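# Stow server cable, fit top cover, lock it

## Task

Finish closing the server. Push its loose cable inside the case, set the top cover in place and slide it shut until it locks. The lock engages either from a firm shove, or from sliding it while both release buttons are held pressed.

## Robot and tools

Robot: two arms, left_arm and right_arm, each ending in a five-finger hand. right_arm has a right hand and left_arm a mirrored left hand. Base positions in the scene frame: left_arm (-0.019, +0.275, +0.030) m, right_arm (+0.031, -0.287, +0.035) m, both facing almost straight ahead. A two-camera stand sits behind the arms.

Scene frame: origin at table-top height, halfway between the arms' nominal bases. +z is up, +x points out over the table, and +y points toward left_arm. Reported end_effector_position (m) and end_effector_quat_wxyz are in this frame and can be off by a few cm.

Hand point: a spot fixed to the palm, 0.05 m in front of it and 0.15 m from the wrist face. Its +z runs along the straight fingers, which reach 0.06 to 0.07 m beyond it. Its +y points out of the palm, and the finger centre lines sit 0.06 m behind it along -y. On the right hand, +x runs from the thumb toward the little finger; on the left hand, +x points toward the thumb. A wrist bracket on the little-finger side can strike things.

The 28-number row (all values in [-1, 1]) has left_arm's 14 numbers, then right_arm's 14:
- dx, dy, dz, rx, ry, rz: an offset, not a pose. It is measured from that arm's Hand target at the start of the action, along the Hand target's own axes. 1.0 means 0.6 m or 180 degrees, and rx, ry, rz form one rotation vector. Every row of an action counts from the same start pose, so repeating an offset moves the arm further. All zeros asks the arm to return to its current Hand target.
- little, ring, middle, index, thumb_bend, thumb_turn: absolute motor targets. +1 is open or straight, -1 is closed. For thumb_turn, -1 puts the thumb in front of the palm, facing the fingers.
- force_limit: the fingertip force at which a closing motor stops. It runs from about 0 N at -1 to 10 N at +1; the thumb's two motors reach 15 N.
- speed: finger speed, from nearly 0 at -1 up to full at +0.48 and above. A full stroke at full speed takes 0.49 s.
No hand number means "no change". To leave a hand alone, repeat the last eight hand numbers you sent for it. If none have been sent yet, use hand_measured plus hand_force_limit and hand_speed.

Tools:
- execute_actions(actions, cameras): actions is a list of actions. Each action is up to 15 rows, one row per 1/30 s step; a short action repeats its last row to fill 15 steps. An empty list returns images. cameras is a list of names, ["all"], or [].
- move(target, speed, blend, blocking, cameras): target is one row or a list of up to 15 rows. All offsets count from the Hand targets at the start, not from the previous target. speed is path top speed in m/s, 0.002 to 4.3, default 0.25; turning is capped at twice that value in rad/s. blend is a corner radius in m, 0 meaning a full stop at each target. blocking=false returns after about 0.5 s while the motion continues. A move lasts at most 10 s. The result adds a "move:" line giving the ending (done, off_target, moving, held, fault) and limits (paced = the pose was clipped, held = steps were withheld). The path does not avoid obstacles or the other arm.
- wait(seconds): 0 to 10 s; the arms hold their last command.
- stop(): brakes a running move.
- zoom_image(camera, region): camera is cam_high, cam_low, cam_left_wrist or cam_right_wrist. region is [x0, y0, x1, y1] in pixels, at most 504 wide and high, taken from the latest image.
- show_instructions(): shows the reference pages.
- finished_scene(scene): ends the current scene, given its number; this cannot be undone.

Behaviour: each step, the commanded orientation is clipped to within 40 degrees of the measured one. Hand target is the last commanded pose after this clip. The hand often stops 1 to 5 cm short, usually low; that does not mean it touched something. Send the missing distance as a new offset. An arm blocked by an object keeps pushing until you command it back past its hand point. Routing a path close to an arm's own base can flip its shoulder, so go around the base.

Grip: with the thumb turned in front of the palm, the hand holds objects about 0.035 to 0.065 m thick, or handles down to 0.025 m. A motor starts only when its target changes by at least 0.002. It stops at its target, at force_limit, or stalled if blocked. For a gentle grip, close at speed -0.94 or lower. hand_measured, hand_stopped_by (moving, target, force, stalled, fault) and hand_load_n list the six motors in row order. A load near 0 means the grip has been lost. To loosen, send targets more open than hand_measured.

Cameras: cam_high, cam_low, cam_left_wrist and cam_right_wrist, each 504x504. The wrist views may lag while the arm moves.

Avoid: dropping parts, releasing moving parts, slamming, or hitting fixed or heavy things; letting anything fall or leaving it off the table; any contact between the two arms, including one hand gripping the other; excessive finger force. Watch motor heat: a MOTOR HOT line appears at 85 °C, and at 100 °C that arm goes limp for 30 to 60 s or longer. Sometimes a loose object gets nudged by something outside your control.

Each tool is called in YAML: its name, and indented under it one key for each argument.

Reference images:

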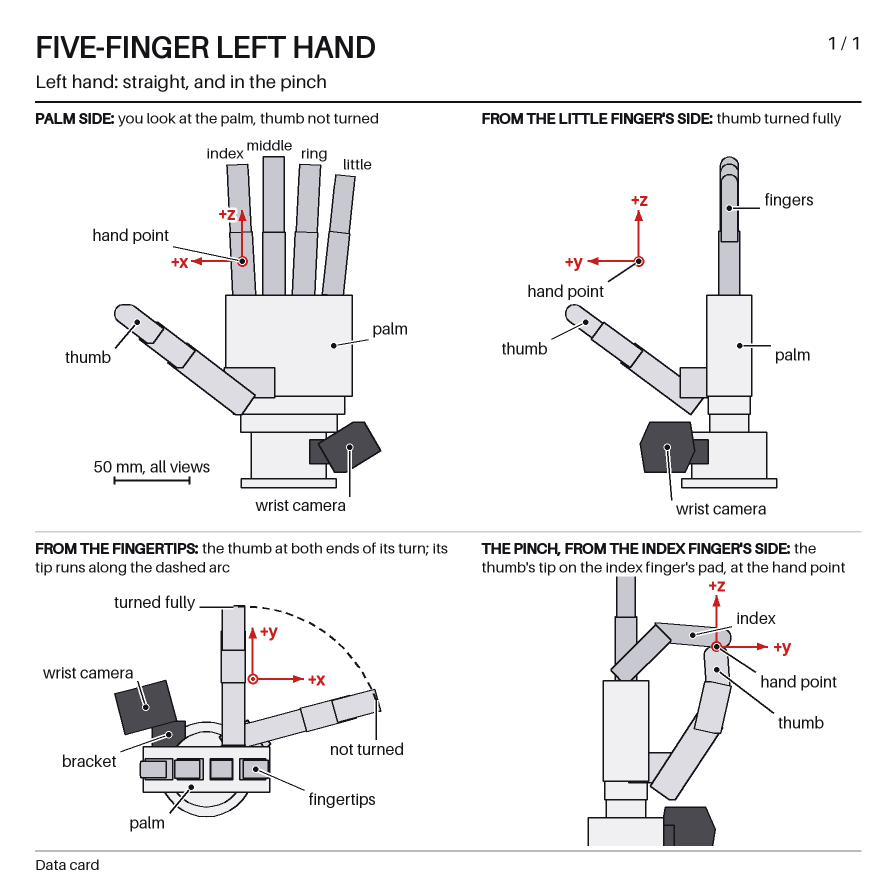

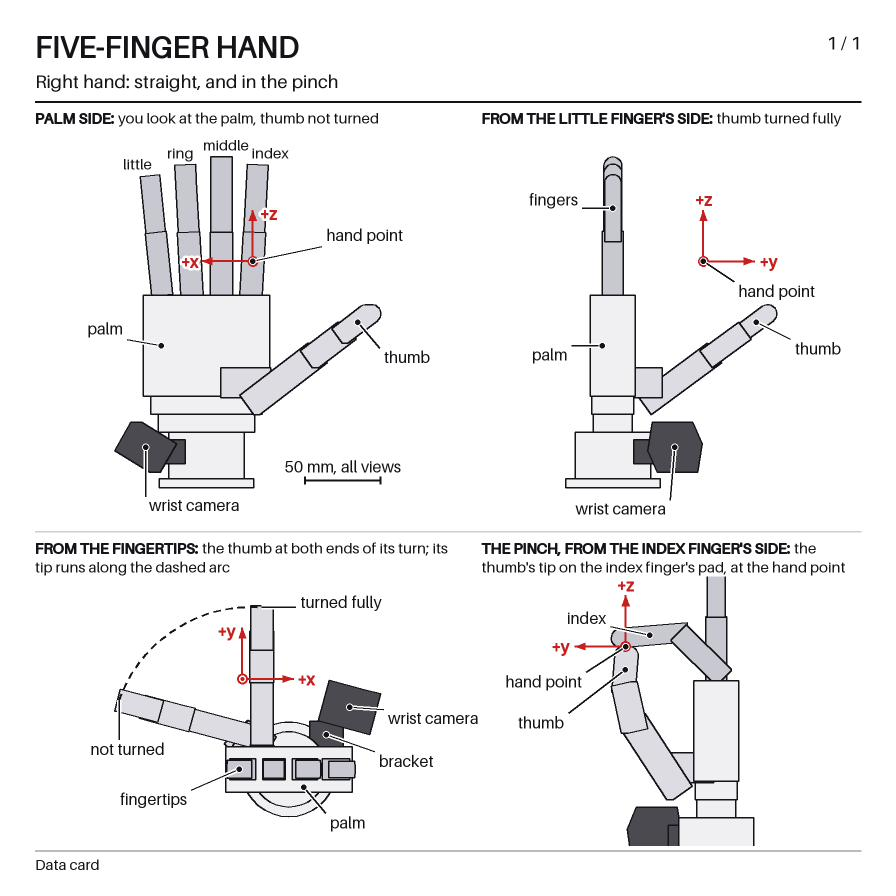

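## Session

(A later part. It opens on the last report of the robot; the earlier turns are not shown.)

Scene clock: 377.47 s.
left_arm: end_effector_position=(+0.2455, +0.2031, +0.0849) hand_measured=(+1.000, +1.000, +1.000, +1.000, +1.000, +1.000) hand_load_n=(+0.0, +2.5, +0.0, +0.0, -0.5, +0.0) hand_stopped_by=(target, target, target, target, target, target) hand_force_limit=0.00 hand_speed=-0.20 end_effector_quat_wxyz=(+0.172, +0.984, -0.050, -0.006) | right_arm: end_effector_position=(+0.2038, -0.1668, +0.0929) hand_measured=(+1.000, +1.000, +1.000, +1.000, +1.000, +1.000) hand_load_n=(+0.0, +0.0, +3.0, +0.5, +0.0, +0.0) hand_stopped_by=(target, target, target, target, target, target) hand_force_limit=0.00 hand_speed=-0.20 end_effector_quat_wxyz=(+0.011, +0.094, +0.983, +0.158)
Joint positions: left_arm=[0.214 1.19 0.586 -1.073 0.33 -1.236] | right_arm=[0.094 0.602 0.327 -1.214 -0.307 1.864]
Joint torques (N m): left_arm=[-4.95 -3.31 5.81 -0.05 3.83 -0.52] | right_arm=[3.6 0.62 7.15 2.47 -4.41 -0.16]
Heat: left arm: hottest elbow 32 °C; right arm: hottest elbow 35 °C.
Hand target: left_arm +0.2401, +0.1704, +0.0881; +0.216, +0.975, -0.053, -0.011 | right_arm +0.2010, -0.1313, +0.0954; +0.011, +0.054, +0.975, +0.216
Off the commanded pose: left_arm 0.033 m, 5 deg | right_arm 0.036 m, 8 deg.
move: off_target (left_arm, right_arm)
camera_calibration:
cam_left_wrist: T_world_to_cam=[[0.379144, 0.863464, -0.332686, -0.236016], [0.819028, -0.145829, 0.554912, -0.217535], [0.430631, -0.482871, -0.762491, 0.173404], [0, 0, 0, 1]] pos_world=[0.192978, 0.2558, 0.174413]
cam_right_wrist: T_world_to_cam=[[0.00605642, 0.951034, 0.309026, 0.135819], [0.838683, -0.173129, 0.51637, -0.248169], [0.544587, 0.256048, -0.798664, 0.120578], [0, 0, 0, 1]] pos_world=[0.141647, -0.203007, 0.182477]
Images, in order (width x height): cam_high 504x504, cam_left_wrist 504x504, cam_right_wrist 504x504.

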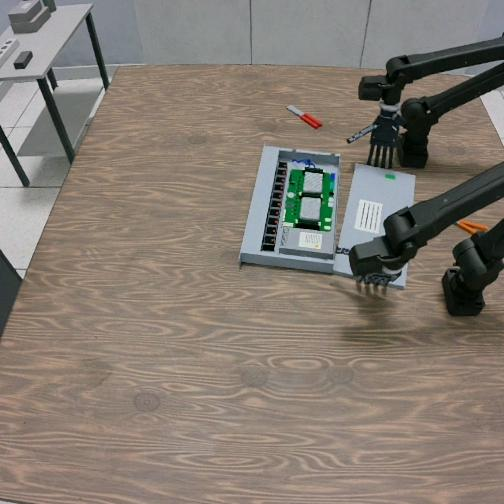

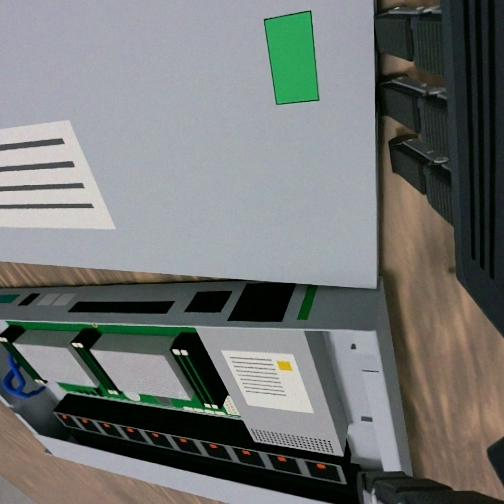

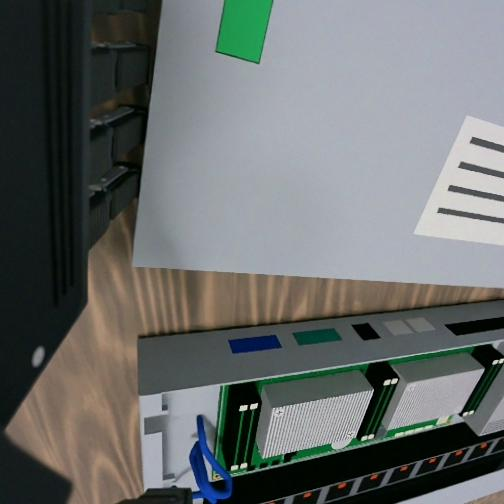

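move:
  target:
    - [0,0.0151,0.007,0,0,0,1,1,1,1,1,1,0,-0.2, 0,0.0363,-0.0383,0,0,0,1,1,1,1,1,1,0,-0.2]
    - [0,0.0292,-0.0232,0,0,0,1,1,1,1,1,1,0,-0.2, 0,0.0468,-0.061,0,0,0,1,1,1,1,1,1,0,-0.2]
  speed: 0.03
  cameras: ["cam_high","cam_right_wrist","cam_left_wrist"]

zoom_image:
  camera: "cam_high"
  region: [220, 110, 440, 330]

Scene clock: 386.37 s.
left_arm: end_effector_position=(+0.2461, +0.2016, +0.0880) hand_measured=(+1.000, +1.000, +1.000, +1.000, +1.000, +1.000) hand_load_n=(+0.0, +4.0, +0.0, +0.0, +0.0, +0.0) hand_stopped_by=(target, target, target, target, target, target) hand_force_limit=0.00 hand_speed=-0.20 end_effector_quat_wxyz=(+0.156, +0.986, -0.053, +0.003) | right_arm: end_effector_position=(+0.1889, -0.1620, +0.0926) hand_measured=(+1.000, +1.000, +1.000, +1.000, +1.000, +1.000) hand_load_n=(+0.0, +0.0, +1.0, +1.5, +0.0, +0.0) hand_stopped_by=(target, target, target, target, target, target) hand_force_limit=0.00 hand_speed=-0.20 end_effector_quat_wxyz=(-0.016, +0.109, +0.983, +0.148)
Joint positions: left_arm=[0.189 1.155 0.582 -1.069 0.305 -1.263] | right_arm=[0.17 0.576 0.332 -1.275 -0.295 1.965]
Joint torques (N m): left_arm=[-5.48 -3.84 8.49 -2.37 4.93 -0.63] | right_arm=[2.96 -0.21 15.15 0.58 -4.53 -0.39]
Motor temperatures (°C): left_arm=[26 26 32 25 41 22] | right_arm=[25 26 35 25 42 26]
Heat: left arm: hottest wrist yaw 41 °C; right arm: hottest wrist yaw 42 °C.
Hand target: left_arm +0.2390, +0.1604, +0.1081; +0.216, +0.975, -0.053, -0.011 | right_arm +0.2021, -0.1213, +0.1404; +0.011, +0.054, +0.975, +0.216
Off the commanded pose: left_arm 0.046 m, 7 deg | right_arm 0.064 m, 11 deg.
move: off_target (left_arm, right_arm)
camera_calibration:
cam_left_wrist: T_world_to_cam=[[0.387138, 0.873047, -0.2965, -0.241087], [0.807115, -0.165426, 0.566745, -0.214094], [0.445746, -0.458718, -0.768692, 0.166736], [0, 0, 0, 1]] pos_world=[0.19181, 0.251548, 0.178023]
cam_right_wrist: T_world_to_cam=[[0.0442671, 0.954547, 0.294757, 0.126097], [0.864196, -0.184612, 0.468064, -0.23679], [0.501204, 0.234008, -0.833087, 0.135017], [0, 0, 0, 1]] pos_world=[0.13138, -0.195675, 0.186146]
Images, in order (width x height): cam_high 504x504, cam_left_wrist 504x504, cam_right_wrist 504x504.

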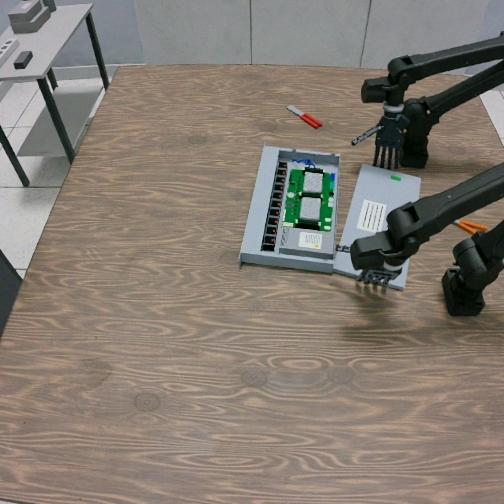

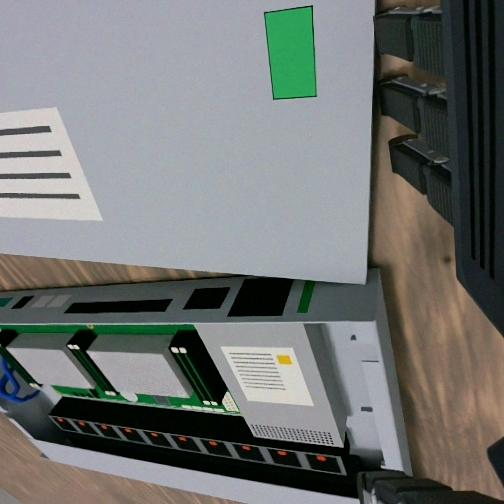

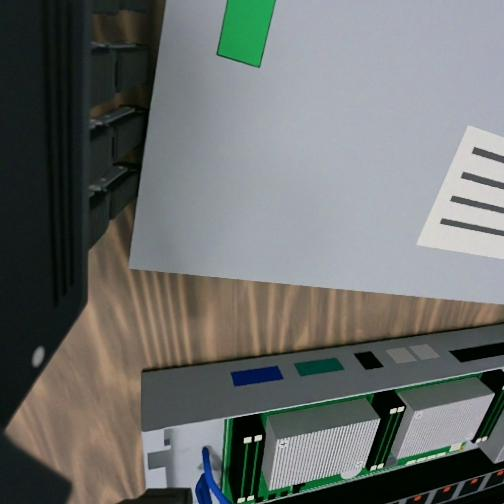

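Scaled by 2.291 from the camera's 504x504 image, which has a finer 720x720 frame.

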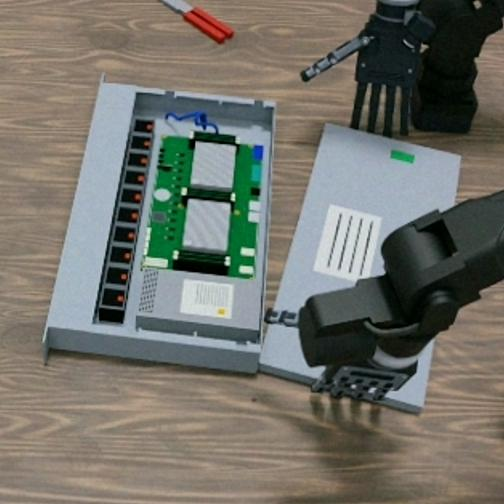

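move:
  target:
    - [0,0,0,0,0,0,1,1,1,1,1,1,0,-0.2, -0.0553,0,0,0,0,0,1,1,1,1,1,1,0,-0.2]
    - [0,0.0106,-0.0227,0,0,0,1,1,1,1,1,1,0,-0.2, -0.0553,0.0205,-0.0457,0,0,0,1,1,1,1,1,1,0,-0.2]
  speed: 0.03
  cameras: ["cam_high","cam_right_wrist"]

zoom_image:
  camera: "cam_high"
  region: [220, 110, 440, 330]

Scene clock: 402.17 s.
left_arm: end_effector_position=(+0.2448, +0.1999, +0.0996) hand_measured=(+1.000, +1.000, +1.000, +1.000, +1.000, +1.000) hand_load_n=(+0.0, +4.0, +0.0, +0.0, +0.0, +0.0) hand_stopped_by=(target, target, target, target, target, target) hand_force_limit=0.00 hand_speed=-0.20 end_effector_quat_wxyz=(+0.158, +0.986, -0.050, +0.005) | right_arm: end_effector_position=(+0.2057, -0.1659, +0.1111) hand_measured=(+1.000, +1.000, +1.000, +1.000, +1.000, +1.000) hand_load_n=(+0.5, +0.0, +2.5, +1.0, +0.0, +0.0) hand_stopped_by=(target, target, target, target, target, target) hand_force_limit=0.00 hand_speed=-0.20 end_effector_quat_wxyz=(-0.034, +0.105, +0.983, +0.146)
Joint positions: left_arm=[0.187 1.125 0.594 -1.108 0.311 -1.27] | right_arm=[0.11 0.684 0.416 -1.309 -0.301 1.89]
Joint torques (N m): left_arm=[-5.77 -3.84 9.81 -2.85 4.73 -0.58] | right_arm=[1.96 -0.62 17.39 0.65 -4.59 -0.42]
Motor temperatures (°C): left_arm=[26 26 32 25 59 22] | right_arm=[25 26 38 25 54 26]
Heat: left arm: hottest wrist yaw 59 °C; right arm: hottest wrist yaw 54 °C.
Hand target: left_arm +0.2390, +0.1604, +0.1232; +0.216, +0.975, -0.053, -0.011 | right_arm +0.2351, -0.1253, +0.1704; +0.011, +0.054, +0.975, +0.216
Off the commanded pose: left_arm 0.046 m, 7 deg | right_arm 0.078 m, 11 deg.
move: off_target (left_arm, right_arm)
camera_calibration:
cam_right_wrist: T_world_to_cam=[[0.0423941, 0.955199, 0.292912, 0.124268], [0.882438, -0.173279, 0.437353, -0.259101], [0.468515, 0.239935, -0.85025, 0.152494], [0, 0, 0, 1]] pos_world=[0.151927, -0.200186, 0.206578]
Images, in order (width x height): cam_high 504x504, cam_right_wrist 504x504.

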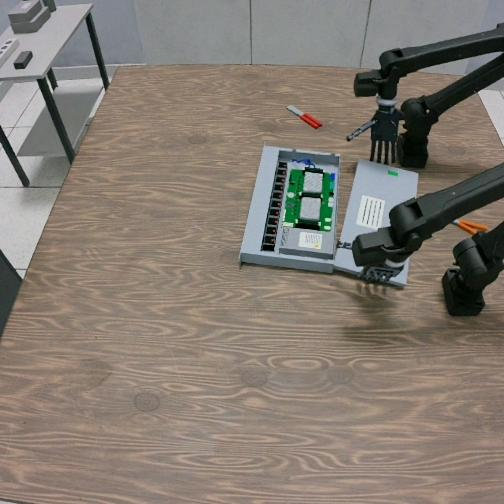

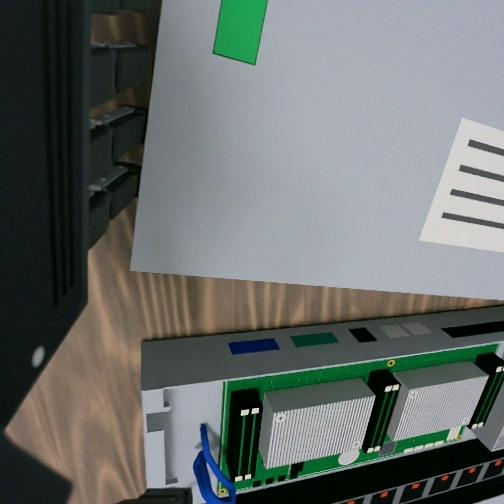

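Scaled by 2.291 from the camera's 504x504 image, which has a finer 720x720 frame.

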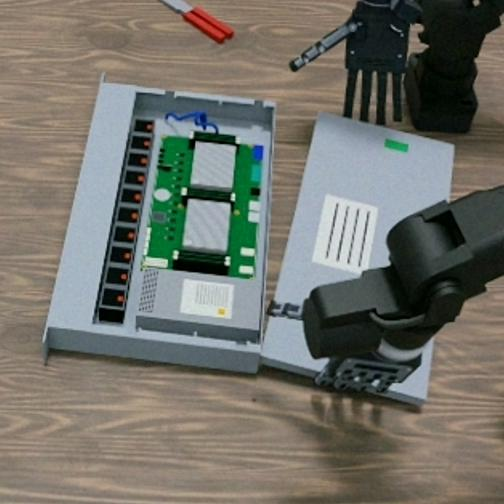

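move:
  target:
    - [0,0.0282,-0.0604,0,0,0,1,1,1,1,1,1,0,-0.2, 0,0.0282,-0.0604,0,0,0,1,1,1,1,1,1,0,-0.2]
    - [0,0.0282,-0.0604,0,0,0,1,1,1,1,1,1,0,-0.2, -0.0502,0.0285,-0.0602,0,0,0,1,1,1,1,1,1,0,-0.2]
  speed: 0.05
  cameras: ["cam_high","cam_low"]

Scene clock: 412.33 s.
left_arm: end_effector_position=(+0.2422, +0.2006, +0.1361) hand_measured=(+1.000, +1.000, +1.000, +1.000, +1.000, +1.000) hand_load_n=(+0.0, +3.0, +1.0, +0.0, -0.5, +0.0) hand_stopped_by=(target, target, target, target, target, target) hand_force_limit=0.00 hand_speed=-0.20 end_effector_quat_wxyz=(+0.157, +0.987, -0.045, -0.004) | right_arm: end_effector_position=(+0.2333, -0.1664, +0.1579) hand_measured=(+1.000, +1.000, +1.000, +1.000, +1.000, +1.000) hand_load_n=(+0.0, +0.0, +3.5, +0.0, +0.0, +0.0) hand_stopped_by=(target, target, target, target, target, target) hand_force_limit=0.00 hand_speed=-0.20 end_effector_quat_wxyz=(-0.036, +0.091, +0.985, +0.145)
Joint positions: left_arm=[0.187 1.067 0.665 -1.252 0.304 -1.278] | right_arm=[0.083 0.767 0.572 -1.398 -0.298 1.83]
Joint torques (N m): left_arm=[-5.66 -3.31 10.74 -2.61 4.99 -0.45] | right_arm=[1.14 -1.14 16.53 1.18 -4.81 -0.25]
Motor temperatures (°C): left_arm=[26 26 33 25 65 22] | right_arm=[25 26 40 25 60 26]
Heat: left arm: hottest wrist yaw 65 °C; right arm: hottest wrist yaw 60 °C.
Hand target: left_arm +0.2388, +0.1604, +0.1631; +0.216, +0.975, -0.053, -0.011 | right_arm +0.2651, -0.1283, +0.2103; +0.011, +0.054, +0.975, +0.216
Off the commanded pose: left_arm 0.049 m, 7 deg | right_arm 0.072 m, 11 deg.
move: off_target (left_arm, right_arm)
Images, in order (width x height): cam_high 504x504, cam_low 504x504.

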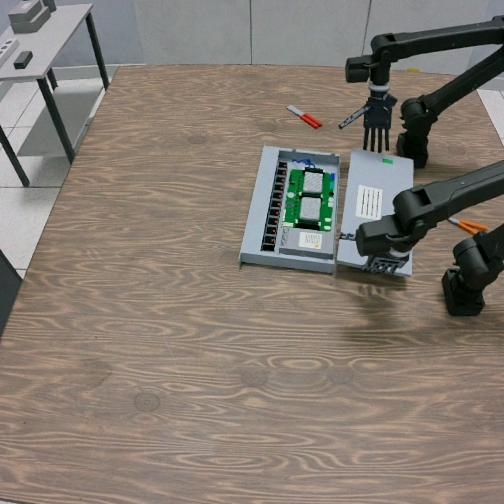

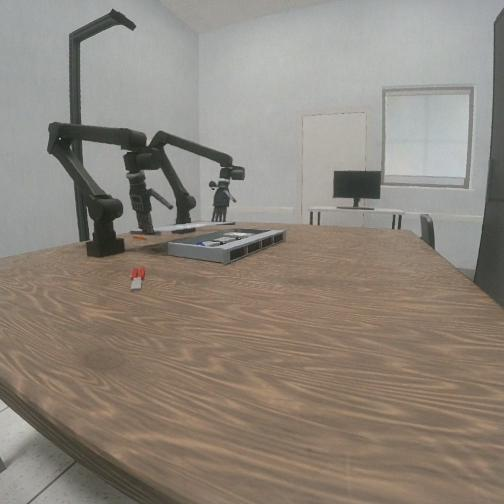

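move:
  target:
    - [0,0.0211,-0.0453,0,0,0,1,1,1,1,1,1,0,-0.2, 0,0.007,-0.0151,0,0,0,1,1,1,1,1,1,0,-0.2]
    - [0.1677,0.0213,-0.0453,0,0,0,1,1,1,1,1,1,0,-0.2, -0.1677,0.0068,-0.0152,0,0,0,1,1,1,1,1,1,0,-0.2]
  speed: 0.05
  blend: [0.01,0]
  cameras: ["cam_high","cam_low"]

zoom_image:
  camera: "cam_high"
  region: [220, 110, 440, 330]

Scene clock: 423.90 s.
left_arm: end_effector_position=(+0.3290, +0.1980, +0.1655) hand_measured=(+1.000, +1.000, +1.000, +1.000, +1.000, +1.000) hand_load_n=(+0.5, +0.0, +3.0, +0.0, +0.0, +0.0) hand_stopped_by=(target, target, target, target, target, target) hand_force_limit=0.00 hand_speed=-0.20 end_effector_quat_wxyz=(+0.167, +0.986, -0.014, -0.023) | right_arm: end_effector_position=(+0.3368, -0.1742, +0.1762) hand_measured=(+1.000, +1.000, +1.000, +1.000, +1.000, +1.000) hand_load_n=(+0.0, +0.0, +3.0, +0.0, +0.0, +0.0) hand_stopped_by=(target, target, target, target, target, target) hand_force_limit=0.00 hand_speed=-0.20 end_effector_quat_wxyz=(-0.027, +0.089, +0.983, +0.156)
Joint positions: left_arm=[0.135 1.291 0.917 -1.296 0.324 -1.389] | right_arm=[0.011 1.087 0.785 -1.291 -0.318 1.755]
Joint torques (N m): left_arm=[-6.83 -5.6 12.36 -0.91 4.55 -0.07] | right_arm=[1.96 -4.54 15.24 0.55 -4.32 -0.17]
Motor temperatures (°C): left_arm=[26 26 34 25 72 22] | right_arm=[25 26 42 25 67 26]
Heat: left arm: hottest wrist yaw 72 °C; right arm: hottest wrist yaw 67 °C.
Hand target: left_arm +0.3389, +0.1493, +0.1934; +0.216, +0.975, -0.053, -0.011 | right_arm +0.3651, -0.1396, +0.2202; +0.011, +0.054, +0.975, +0.215
Off the commanded pose: left_arm 0.057 m, 7 deg | right_arm 0.063 m, 9 deg.
move: off_target (left_arm, right_arm)
Images, in order (width x height): cam_high 504x504, cam_low 504x504.

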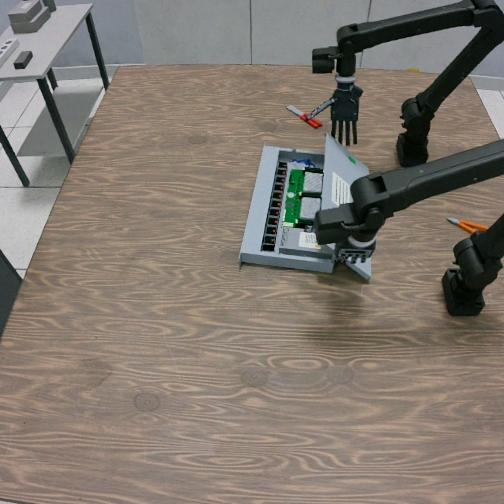

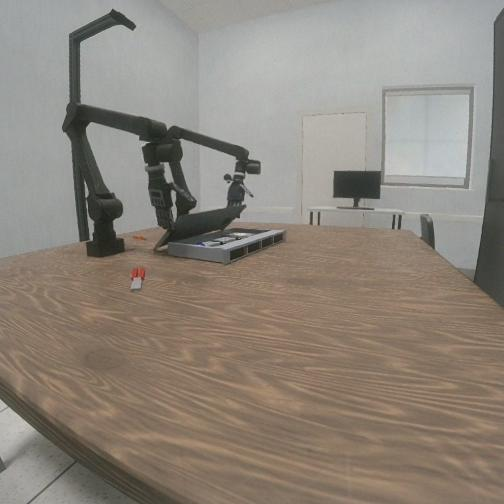

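Scaled by 2.291 from the camera's 504x504 image, which has a finer 720x720 frame.

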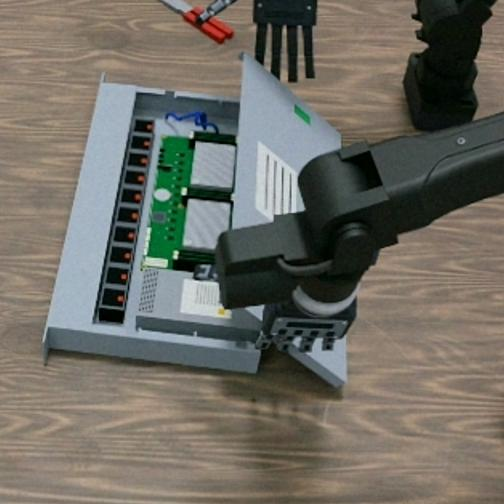

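move:
  target:
    - [0,0.0493,-0.1057,0,0,0,1,1,1,1,1,1,0,-0.2, 0,0.0423,-0.0906,0,0,0,1,1,1,1,1,1,0,-0.2]
    - [0.1677,0.0495,-0.1057,0,0,0,1,1,1,1,1,1,0,-0.2, -0.1173,0.0423,-0.0906,0,0,0,1,1,1,1,1,1,0,-0.2]
  speed: 0.08
  blend: [0.01,0]
  cameras: ["cam_high","cam_low"]

zoom_image:
  camera: "cam_high"
  region: [220, 110, 440, 330]

Scene clock: 432.80 s.
left_arm: end_effector_position=(+0.4350, +0.1932, +0.2329) hand_measured=(+1.000, +1.000, +1.000, +1.000, +1.000, +1.000) hand_load_n=(+0.0, +0.0, +2.5, +0.0, +0.0, +0.0) hand_stopped_by=(target, target, target, target, target, target) hand_force_limit=0.00 hand_speed=-0.20 end_effector_quat_wxyz=(+0.177, +0.984, -0.013, -0.017) | right_arm: end_effector_position=(+0.4038, -0.1781, +0.2313) hand_measured=(+1.000, +1.000, +1.000, +1.000, +1.000, +1.000) hand_load_n=(+0.0, +0.0, +2.5, +0.0, +0.0, +0.0) hand_stopped_by=(target, target, target, target, target, target) hand_force_limit=0.00 hand_speed=-0.20 end_effector_quat_wxyz=(-0.038, +0.091, +0.981, +0.167)
Joint positions: left_arm=[0.099 1.505 1.309 -1.452 0.348 -1.431] | right_arm=[-0.013 1.255 1.057 -1.426 -0.341 1.73]
Joint torques (N m): left_arm=[-6.89 -9.41 13.46 -1.43 3.74 -0.1] | right_arm=[1.9 -7.41 16.58 0.68 -3.57 -0.2]
Motor temperatures (°C): left_arm=[26 26 35 25 72 22] | right_arm=[25 26 43 25 68 26]
Heat: left arm: hottest wrist yaw 72 °C; right arm: hottest wrist yaw 68 °C.
Hand target: left_arm +0.4388, +0.1383, +0.2635; +0.216, +0.975, -0.053, -0.011 | right_arm +0.4351, -0.1471, +0.2801; +0.011, +0.054, +0.975, +0.215
Off the commanded pose: left_arm 0.063 m, 7 deg | right_arm 0.066 m, 9 deg.
move: off_target (left_arm, right_arm)
Images, in order (width x height): cam_high 504x504, cam_low 504x504.

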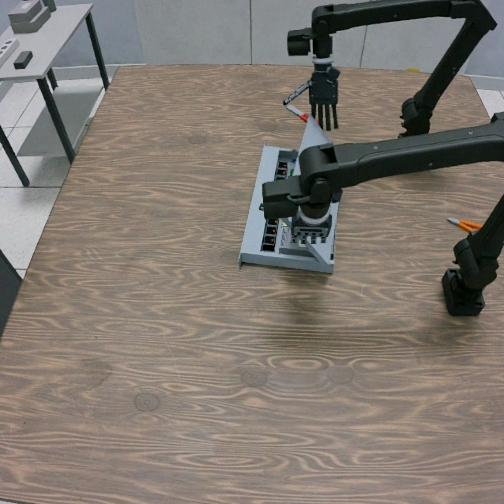

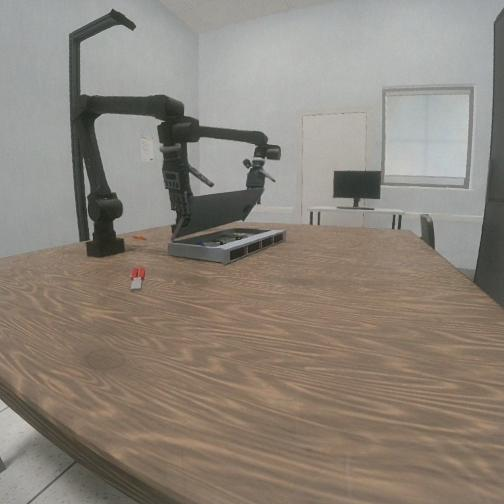

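Scaled by 2.291 from the camera's 504x504 image, which has a finer 720x720 frame.

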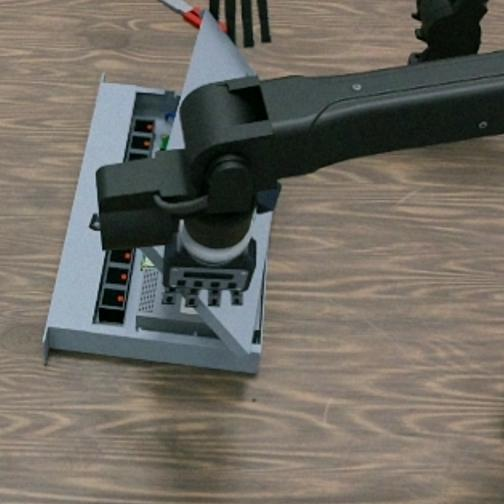

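move:
  target:
    - [-0.1173,0,0,0,0,0,1,1,1,1,1,1,0,-0.2, 0.1425,0,0,0,0,0,1,1,1,1,1,1,0,-0.2]
    - [-0.1173,-0.0282,0.0604,0,0,0,1,1,1,1,1,1,0,-0.2, 0.1425,-0.0282,0.0604,0,0,0,1,1,1,1,1,1,0,-0.2]
  speed: 0.08
  blend: [0.01,0]
  cameras: ["cam_high","cam_low","cam_left_wrist","cam_right_wrist"]

zoom_image:
  camera: "cam_low"
  region: [130, 130, 310, 290]

Scene clock: 447.83 s.
left_arm: end_effector_position=(+0.3843, +0.1931, +0.2187) hand_measured=(+1.000, +1.000, +1.000, +1.000, +1.000, +1.000) hand_load_n=(+0.0, +0.0, +2.5, +0.0, +0.0, +0.0) hand_stopped_by=(target, target, target, target, target, target) hand_force_limit=0.00 hand_speed=-0.20 end_effector_quat_wxyz=(+0.168, +0.986, -0.013, +0.002) | right_arm: end_effector_position=(+0.3454, -0.1769, +0.2317) hand_measured=(+1.000, +1.000, +1.000, +1.000, +1.000, +1.000) hand_load_n=(+0.0, +0.0, +2.5, +0.0, +0.0, +0.0) hand_stopped_by=(target, target, target, target, target, target) hand_force_limit=0.00 hand_speed=-0.20 end_effector_quat_wxyz=(+0.000, +0.089, +0.982, +0.168)
Joint positions: left_arm=[0.106 1.355 1.119 -1.372 0.336 -1.43] | right_arm=[-0.009 1.037 0.889 -1.395 -0.336 1.742]
Joint torques (N m): left_arm=[-5.89 -7.3 7.28 -0.62 4.06 0.15] | right_arm=[4.72 -4.42 8.69 2.18 -3.68 0.05]
Motor temperatures (°C): left_arm=[26 27 36 25 69 22] | right_arm=[25 26 42 25 66 26]
Heat: left arm: hottest wrist yaw 69 °C; right arm: hottest wrist yaw 66 °C.
Hand target: left_arm +0.3690, +0.1460, +0.2234; +0.216, +0.975, -0.053, -0.011 | right_arm +0.3500, -0.1378, +0.2402; +0.011, +0.054, +0.975, +0.215
Off the commanded pose: left_arm 0.050 m, 7 deg | right_arm 0.040 m, 7 deg.
move: off_target (left_arm, right_arm)
camera_calibration:
cam_left_wrist: T_world_to_cam=[[0.314234, 0.892447, -0.323721, -0.218154], [0.825571, -0.0885311, 0.55731, -0.420962], [0.46871, -0.44238, -0.764598, 0.188897], [0, 0, 0, 1]] pos_world=[0.327547, 0.240987, 0.308415]
cam_right_wrist: T_world_to_cam=[[-0.0020019, 0.943943, 0.330103, 0.0982878], [0.849841, -0.172371, 0.498055, -0.439771], [0.527036, 0.281532, -0.801856, 0.168216], [0, 0, 0, 1]] pos_world=[0.285277, -0.21594, 0.32147]

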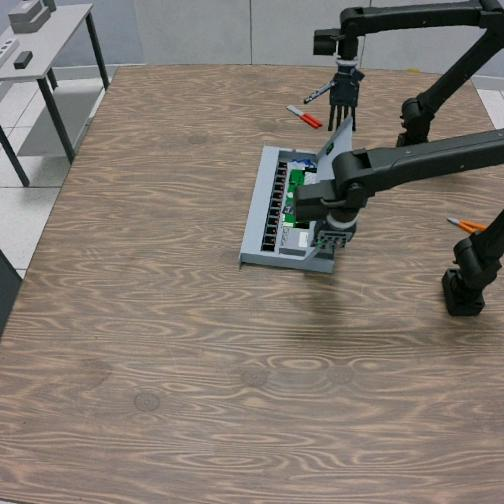

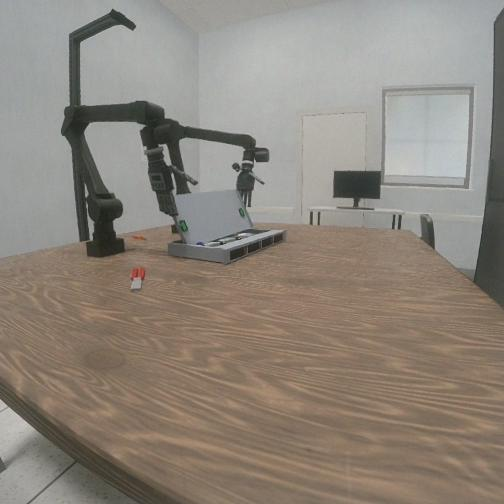

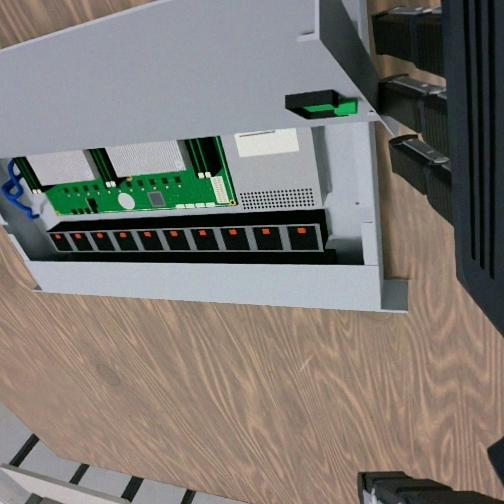

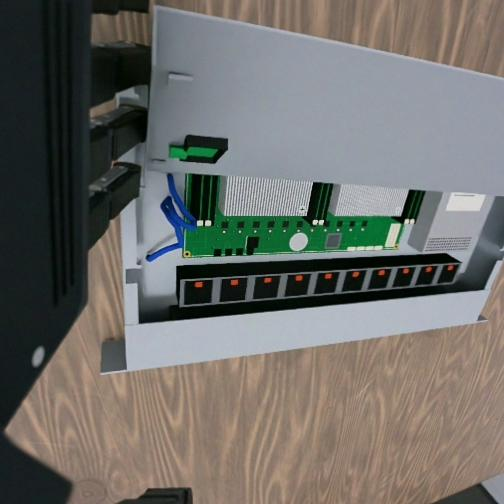

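Scaled by 2.800 from the camera's 504x504 image, which has a finer 720x720 frame.

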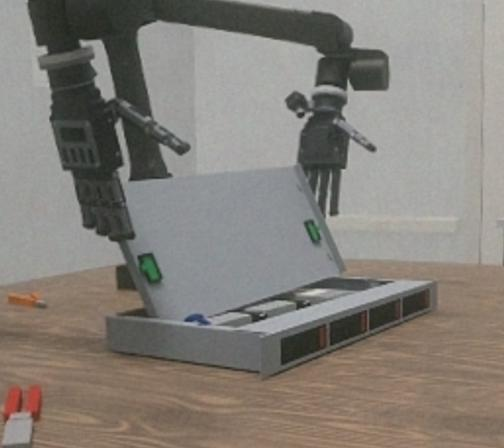

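move:
  target:
    - [0,0.0423,-0.0906,0,0,0,1,1,1,1,1,1,0,-0.2, 0,0.0423,-0.0906,0,0,0,1,1,1,1,1,1,0,-0.2]
    - [-0.1006,0.0423,-0.0906,0,0,0,1,1,1,1,1,1,0,-0.2, 0.1173,0.0423,-0.0906,0,0,0,1,1,1,1,1,1,0,-0.2]
  speed: 0.06
  cameras: ["cam_high","cam_low","cam_left_wrist"]

zoom_image:
  camera: "cam_low"
  region: [130, 130, 310, 290]

Scene clock: 475.20 s.
left_arm: end_effector_position=(+0.3352, +0.1982, +0.2666) hand_measured=(+1.000, +1.000, +1.000, +1.000, +1.000, +1.000) hand_load_n=(+0.0, +0.0, +3.5, +0.0, +0.0, +0.0) hand_stopped_by=(target, target, target, target, target, target) hand_force_limit=0.00 hand_speed=-0.20 end_effector_quat_wxyz=(+0.161, +0.987, -0.016, +0.010) | right_arm: end_effector_position=(+0.2833, -0.1676, +0.2791) hand_measured=(+1.000, +1.000, +1.000, +1.000, +1.000, +1.000) hand_load_n=(+0.0, +0.0, +3.0, +0.0, +0.0, +0.0) hand_stopped_by=(target, target, target, target, target, target) hand_force_limit=0.00 hand_speed=-0.20 end_effector_quat_wxyz=(+0.002, +0.090, +0.983, +0.159)
Joint positions: left_arm=[0.131 1.197 1.11 -1.514 0.322 -1.402] | right_arm=[0.047 0.841 0.909 -1.589 -0.316 1.804]
Joint torques (N m): left_arm=[-5.48 -6.95 8.49 -2.63 4.48 0.19] | right_arm=[4.13 -3.49 10.43 0.84 -4.25 -0.04]
Motor temperatures (°C): left_arm=[26 27 35 25 76 22] | right_arm=[25 26 39 25 71 26]
Heat: left arm: hottest wrist yaw 76 °C; right arm: hottest wrist yaw 71 °C.
Hand target: left_arm +0.3089, +0.1525, +0.2834; +0.216, +0.975, -0.053, -0.011 | right_arm +0.2803, -0.1300, +0.3004; +0.012, +0.053, +0.975, +0.215
Off the commanded pose: left_arm 0.055 m, 8 deg | right_arm 0.043 m, 8 deg.
move: off_target (left_arm, right_arm)
camera_calibration:
cam_left_wrist: T_world_to_cam=[[0.320726, 0.896455, -0.305784, -0.199462], [0.816862, -0.0983732, 0.568382, -0.404739], [0.479448, -0.432078, -0.763831, 0.244902], [0, 0, 0, 1]] pos_world=[0.277171, 0.24481, 0.356118]
Images, in order (width x height): cam_high 504x504, cam_low 504x504, cam_left_wrist 504x504.

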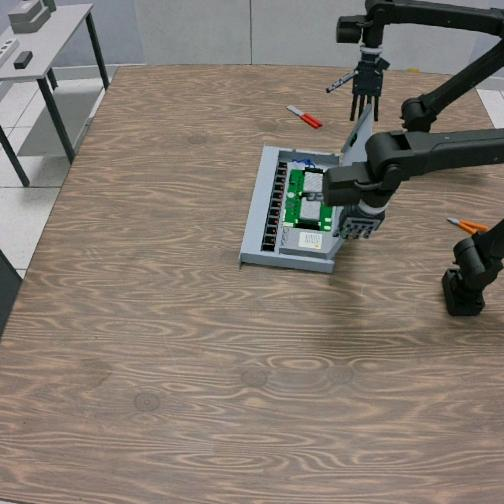

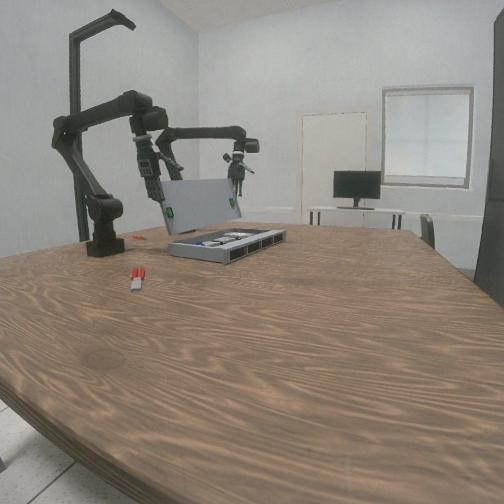

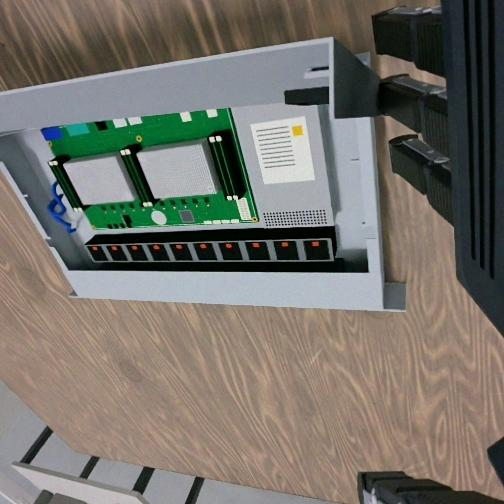

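Scaled by 2.800 from the camera's 504x504 image, which has a finer 720x720 frame.

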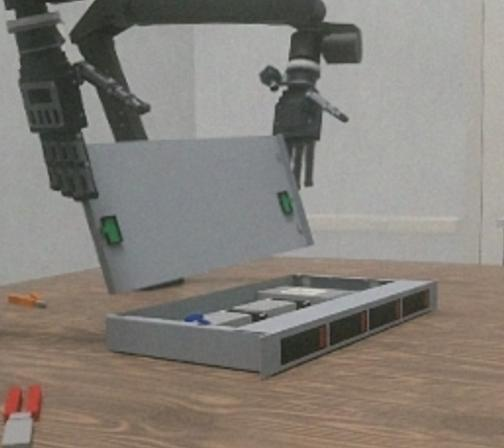

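move:
  target:
    - [0,-0.0444,0.0951,0,0,0,1,1,1,1,1,1,0,-0.2, 0,-0.0458,0.0982,0,0,0,1,1,1,1,1,1,0,-0.2]
    - [0.1509,-0.0444,0.0951,0,0,0,1,1,1,1,1,1,0,-0.2, -0.1509,-0.0458,0.0982,0,0,0,1,1,1,1,1,1,0,-0.2]
  speed: 0.06
  cameras: ["cam_high","cam_low","cam_left_wrist"]

zoom_image:
  camera: "cam_low"
  region: [130, 130, 310, 290]

Scene clock: 483.53 s.
left_arm: end_effector_position=(+0.3891, +0.1977, +0.1895) hand_measured=(+1.000, +1.000, +1.000, +1.000, +1.000, +1.000) hand_load_n=(+0.0, +0.0, +2.5, +0.5, +0.0, +0.0) hand_stopped_by=(target, target, target, target, target, target) hand_force_limit=0.00 hand_speed=-0.20 end_effector_quat_wxyz=(+0.171, +0.985, -0.011, -0.024) | right_arm: end_effector_position=(+0.3525, -0.1720, +0.2056) hand_measured=(+1.000, +1.000, +1.000, +1.000, +1.000, +1.000) hand_load_n=(+0.0, +0.0, +2.5, +0.0, -0.5, +0.0) hand_stopped_by=(target, target, target, target, target, target) hand_force_limit=0.00 hand_speed=-0.20 end_effector_quat_wxyz=(-0.011, +0.091, +0.982, +0.165)
Joint positions: left_arm=[0.117 1.425 1.11 -1.351 0.334 -1.415] | right_arm=[0.011 1.086 0.855 -1.328 -0.333 1.763]
Joint torques (N m): left_arm=[-7.24 -7.94 13.09 -0.99 4.28 -0.08] | right_arm=[2.2 -4.13 13.46 0.83 -3.77 -0.21]
Motor temperatures (°C): left_arm=[26 27 35 25 80 22] | right_arm=[25 26 39 25 75 26]
Heat: left arm: hottest wrist yaw 80 °C; right arm: hottest wrist yaw 75 °C.
Hand target: left_arm +0.3989, +0.1427, +0.2205; +0.216, +0.975, -0.053, -0.011 | right_arm +0.3702, -0.1400, +0.2353; +0.011, +0.054, +0.975, +0.215
Off the commanded pose: left_arm 0.064 m, 7 deg | right_arm 0.047 m, 8 deg.
move: off_target (left_arm, right_arm)
camera_calibration:
cam_left_wrist: T_world_to_cam=[[0.300832, 0.889418, -0.344145, -0.223548], [0.853103, -0.0896744, 0.513978, -0.410585], [0.42628, -0.448213, -0.785742, 0.18802], [0, 0, 0, 1]] pos_world=[0.337372, 0.246282, 0.281833]
Images, in order (width x height): cam_high 504x504, cam_low 504x504, cam_left_wrist 504x504.

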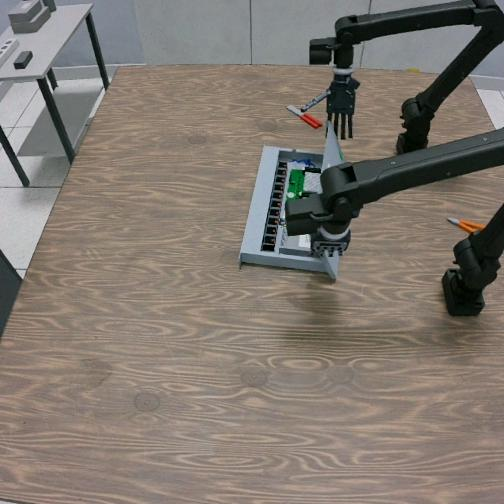

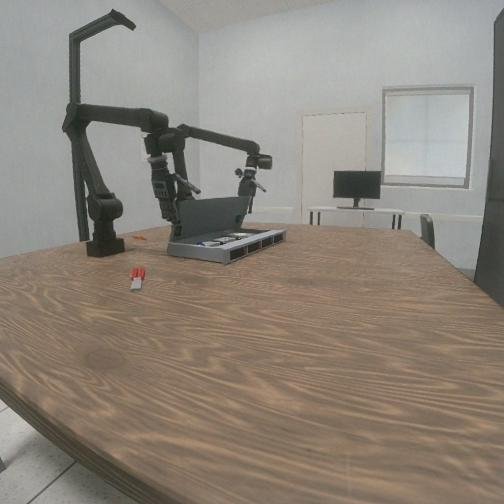

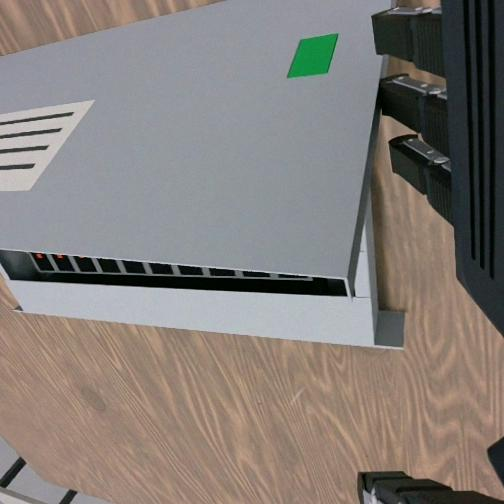

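Scaled by 2.800 from the camera's 504x504 image, which has a finer 720x720 frame.

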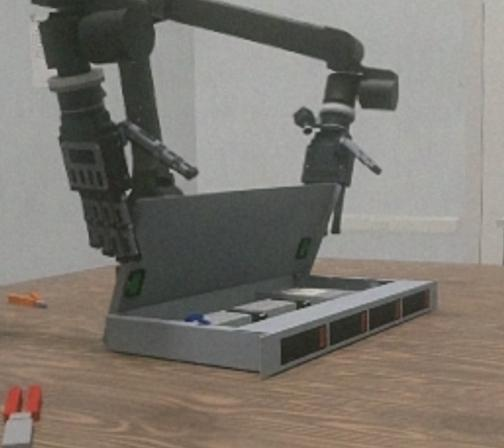

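move:
  target:
    - [0.0838,-0.0352,0.0755,0,0,0,1,1,1,1,1,1,0,-0.2, -0.067,-0.0352,0.0755,0,0,0,1,1,1,1,1,1,0,-0.2]
    - [0.1342,-0.0606,0.1298,0,0,0,1,1,1,1,1,1,0,-0.2, -0.1006,-0.0606,0.1298,0,0,0,1,1,1,1,1,1,0,-0.2]
  speed: 0.06
  blend: [0.01,0]
  cameras: ["cam_high","cam_low","cam_left_wrist"]

zoom_image:
  camera: "cam_low"
  region: [130, 130, 310, 290]

Scene clock: 492.57 s.
left_arm: end_effector_position=(+0.4634, +0.1308, +0.1343) hand_measured=(+1.000, +1.000, +1.000, +1.000, +1.000, +1.000) hand_load_n=(+0.0, +0.0, -1.0, +0.0, +0.0, +0.0) hand_stopped_by=(target, target, target, target, target, target) hand_force_limit=0.00 hand_speed=-0.20 end_effector_quat_wxyz=(+0.218, +0.974, -0.060, -0.019) | right_arm: end_effector_position=(+0.4178, -0.1544, +0.1420) hand_measured=(+1.000, +1.000, +1.000, +1.000, +1.000, +1.000) hand_load_n=(-0.5, +0.0, +0.0, +0.0, +0.0, +0.0) hand_stopped_by=(target, target, target, target, target, target) hand_force_limit=0.00 hand_speed=-0.20 end_effector_quat_wxyz=(-0.003, +0.070, +0.975, +0.210)
Joint positions: left_arm=[-0.01 1.687 1.225 -1.174 0.436 -1.443] | right_arm=[0.015 1.348 0.855 -1.048 -0.422 1.731]
Joint torques (N m): left_arm=[-0.73 -9.58 11.19 0.18 0.3 -0.2] | right_arm=[0.21 -6.95 10.44 0.8 -0.57 -0.1]
Motor temperatures (°C): left_arm=[26 27 36 25 80 22] | right_arm=[25 26 39 25 74 26]
Heat: left arm: hottest wrist yaw 80 °C; right arm: hottest wrist yaw 74 °C.
Hand target: left_arm +0.4790, +0.1341, +0.1346; +0.216, +0.975, -0.053, -0.011 | right_arm +0.4301, -0.1468, +0.1493; +0.012, +0.054, +0.975, +0.215
Off the commanded pose: left_arm 0.016 m, 1 deg | right_arm 0.016 m, 3 deg.
move: off_target (left_arm, right_arm)
camera_calibration:
cam_left_wrist: T_world_to_cam=[[0.388548, 0.819757, -0.420748, -0.226619], [0.83111, -0.114631, 0.544166, -0.442172], [0.397853, -0.561123, -0.725847, 0.102799], [0, 0, 0, 1]] pos_world=[0.414647, 0.192769, 0.219882]
Images, in order (width x height): cam_high 504x504, cam_low 504x504, cam_left_wrist 504x504.

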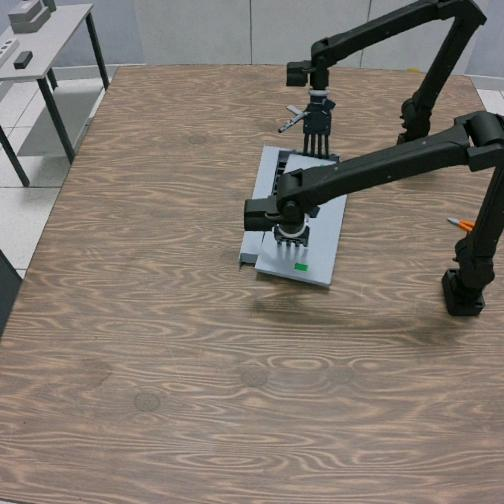

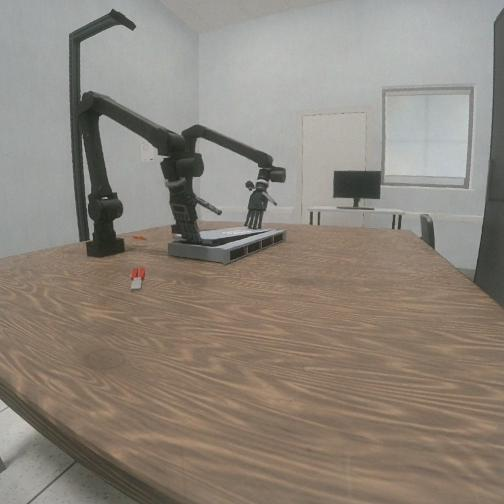

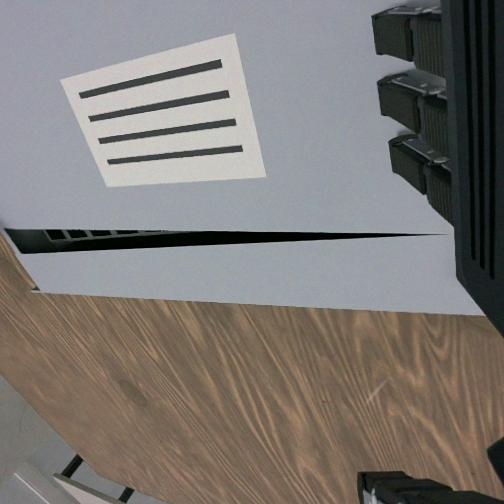

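Scaled by 2.800 from the camera's 504x504 image, which has a finer 720x720 frame.

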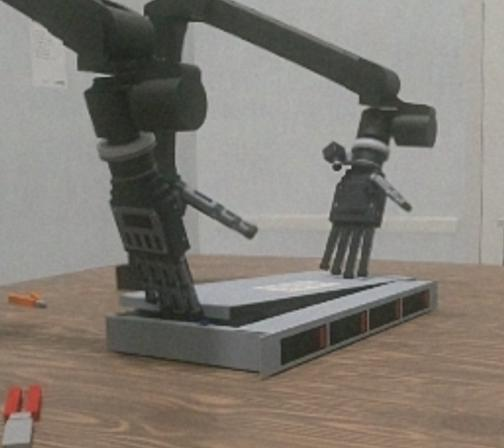

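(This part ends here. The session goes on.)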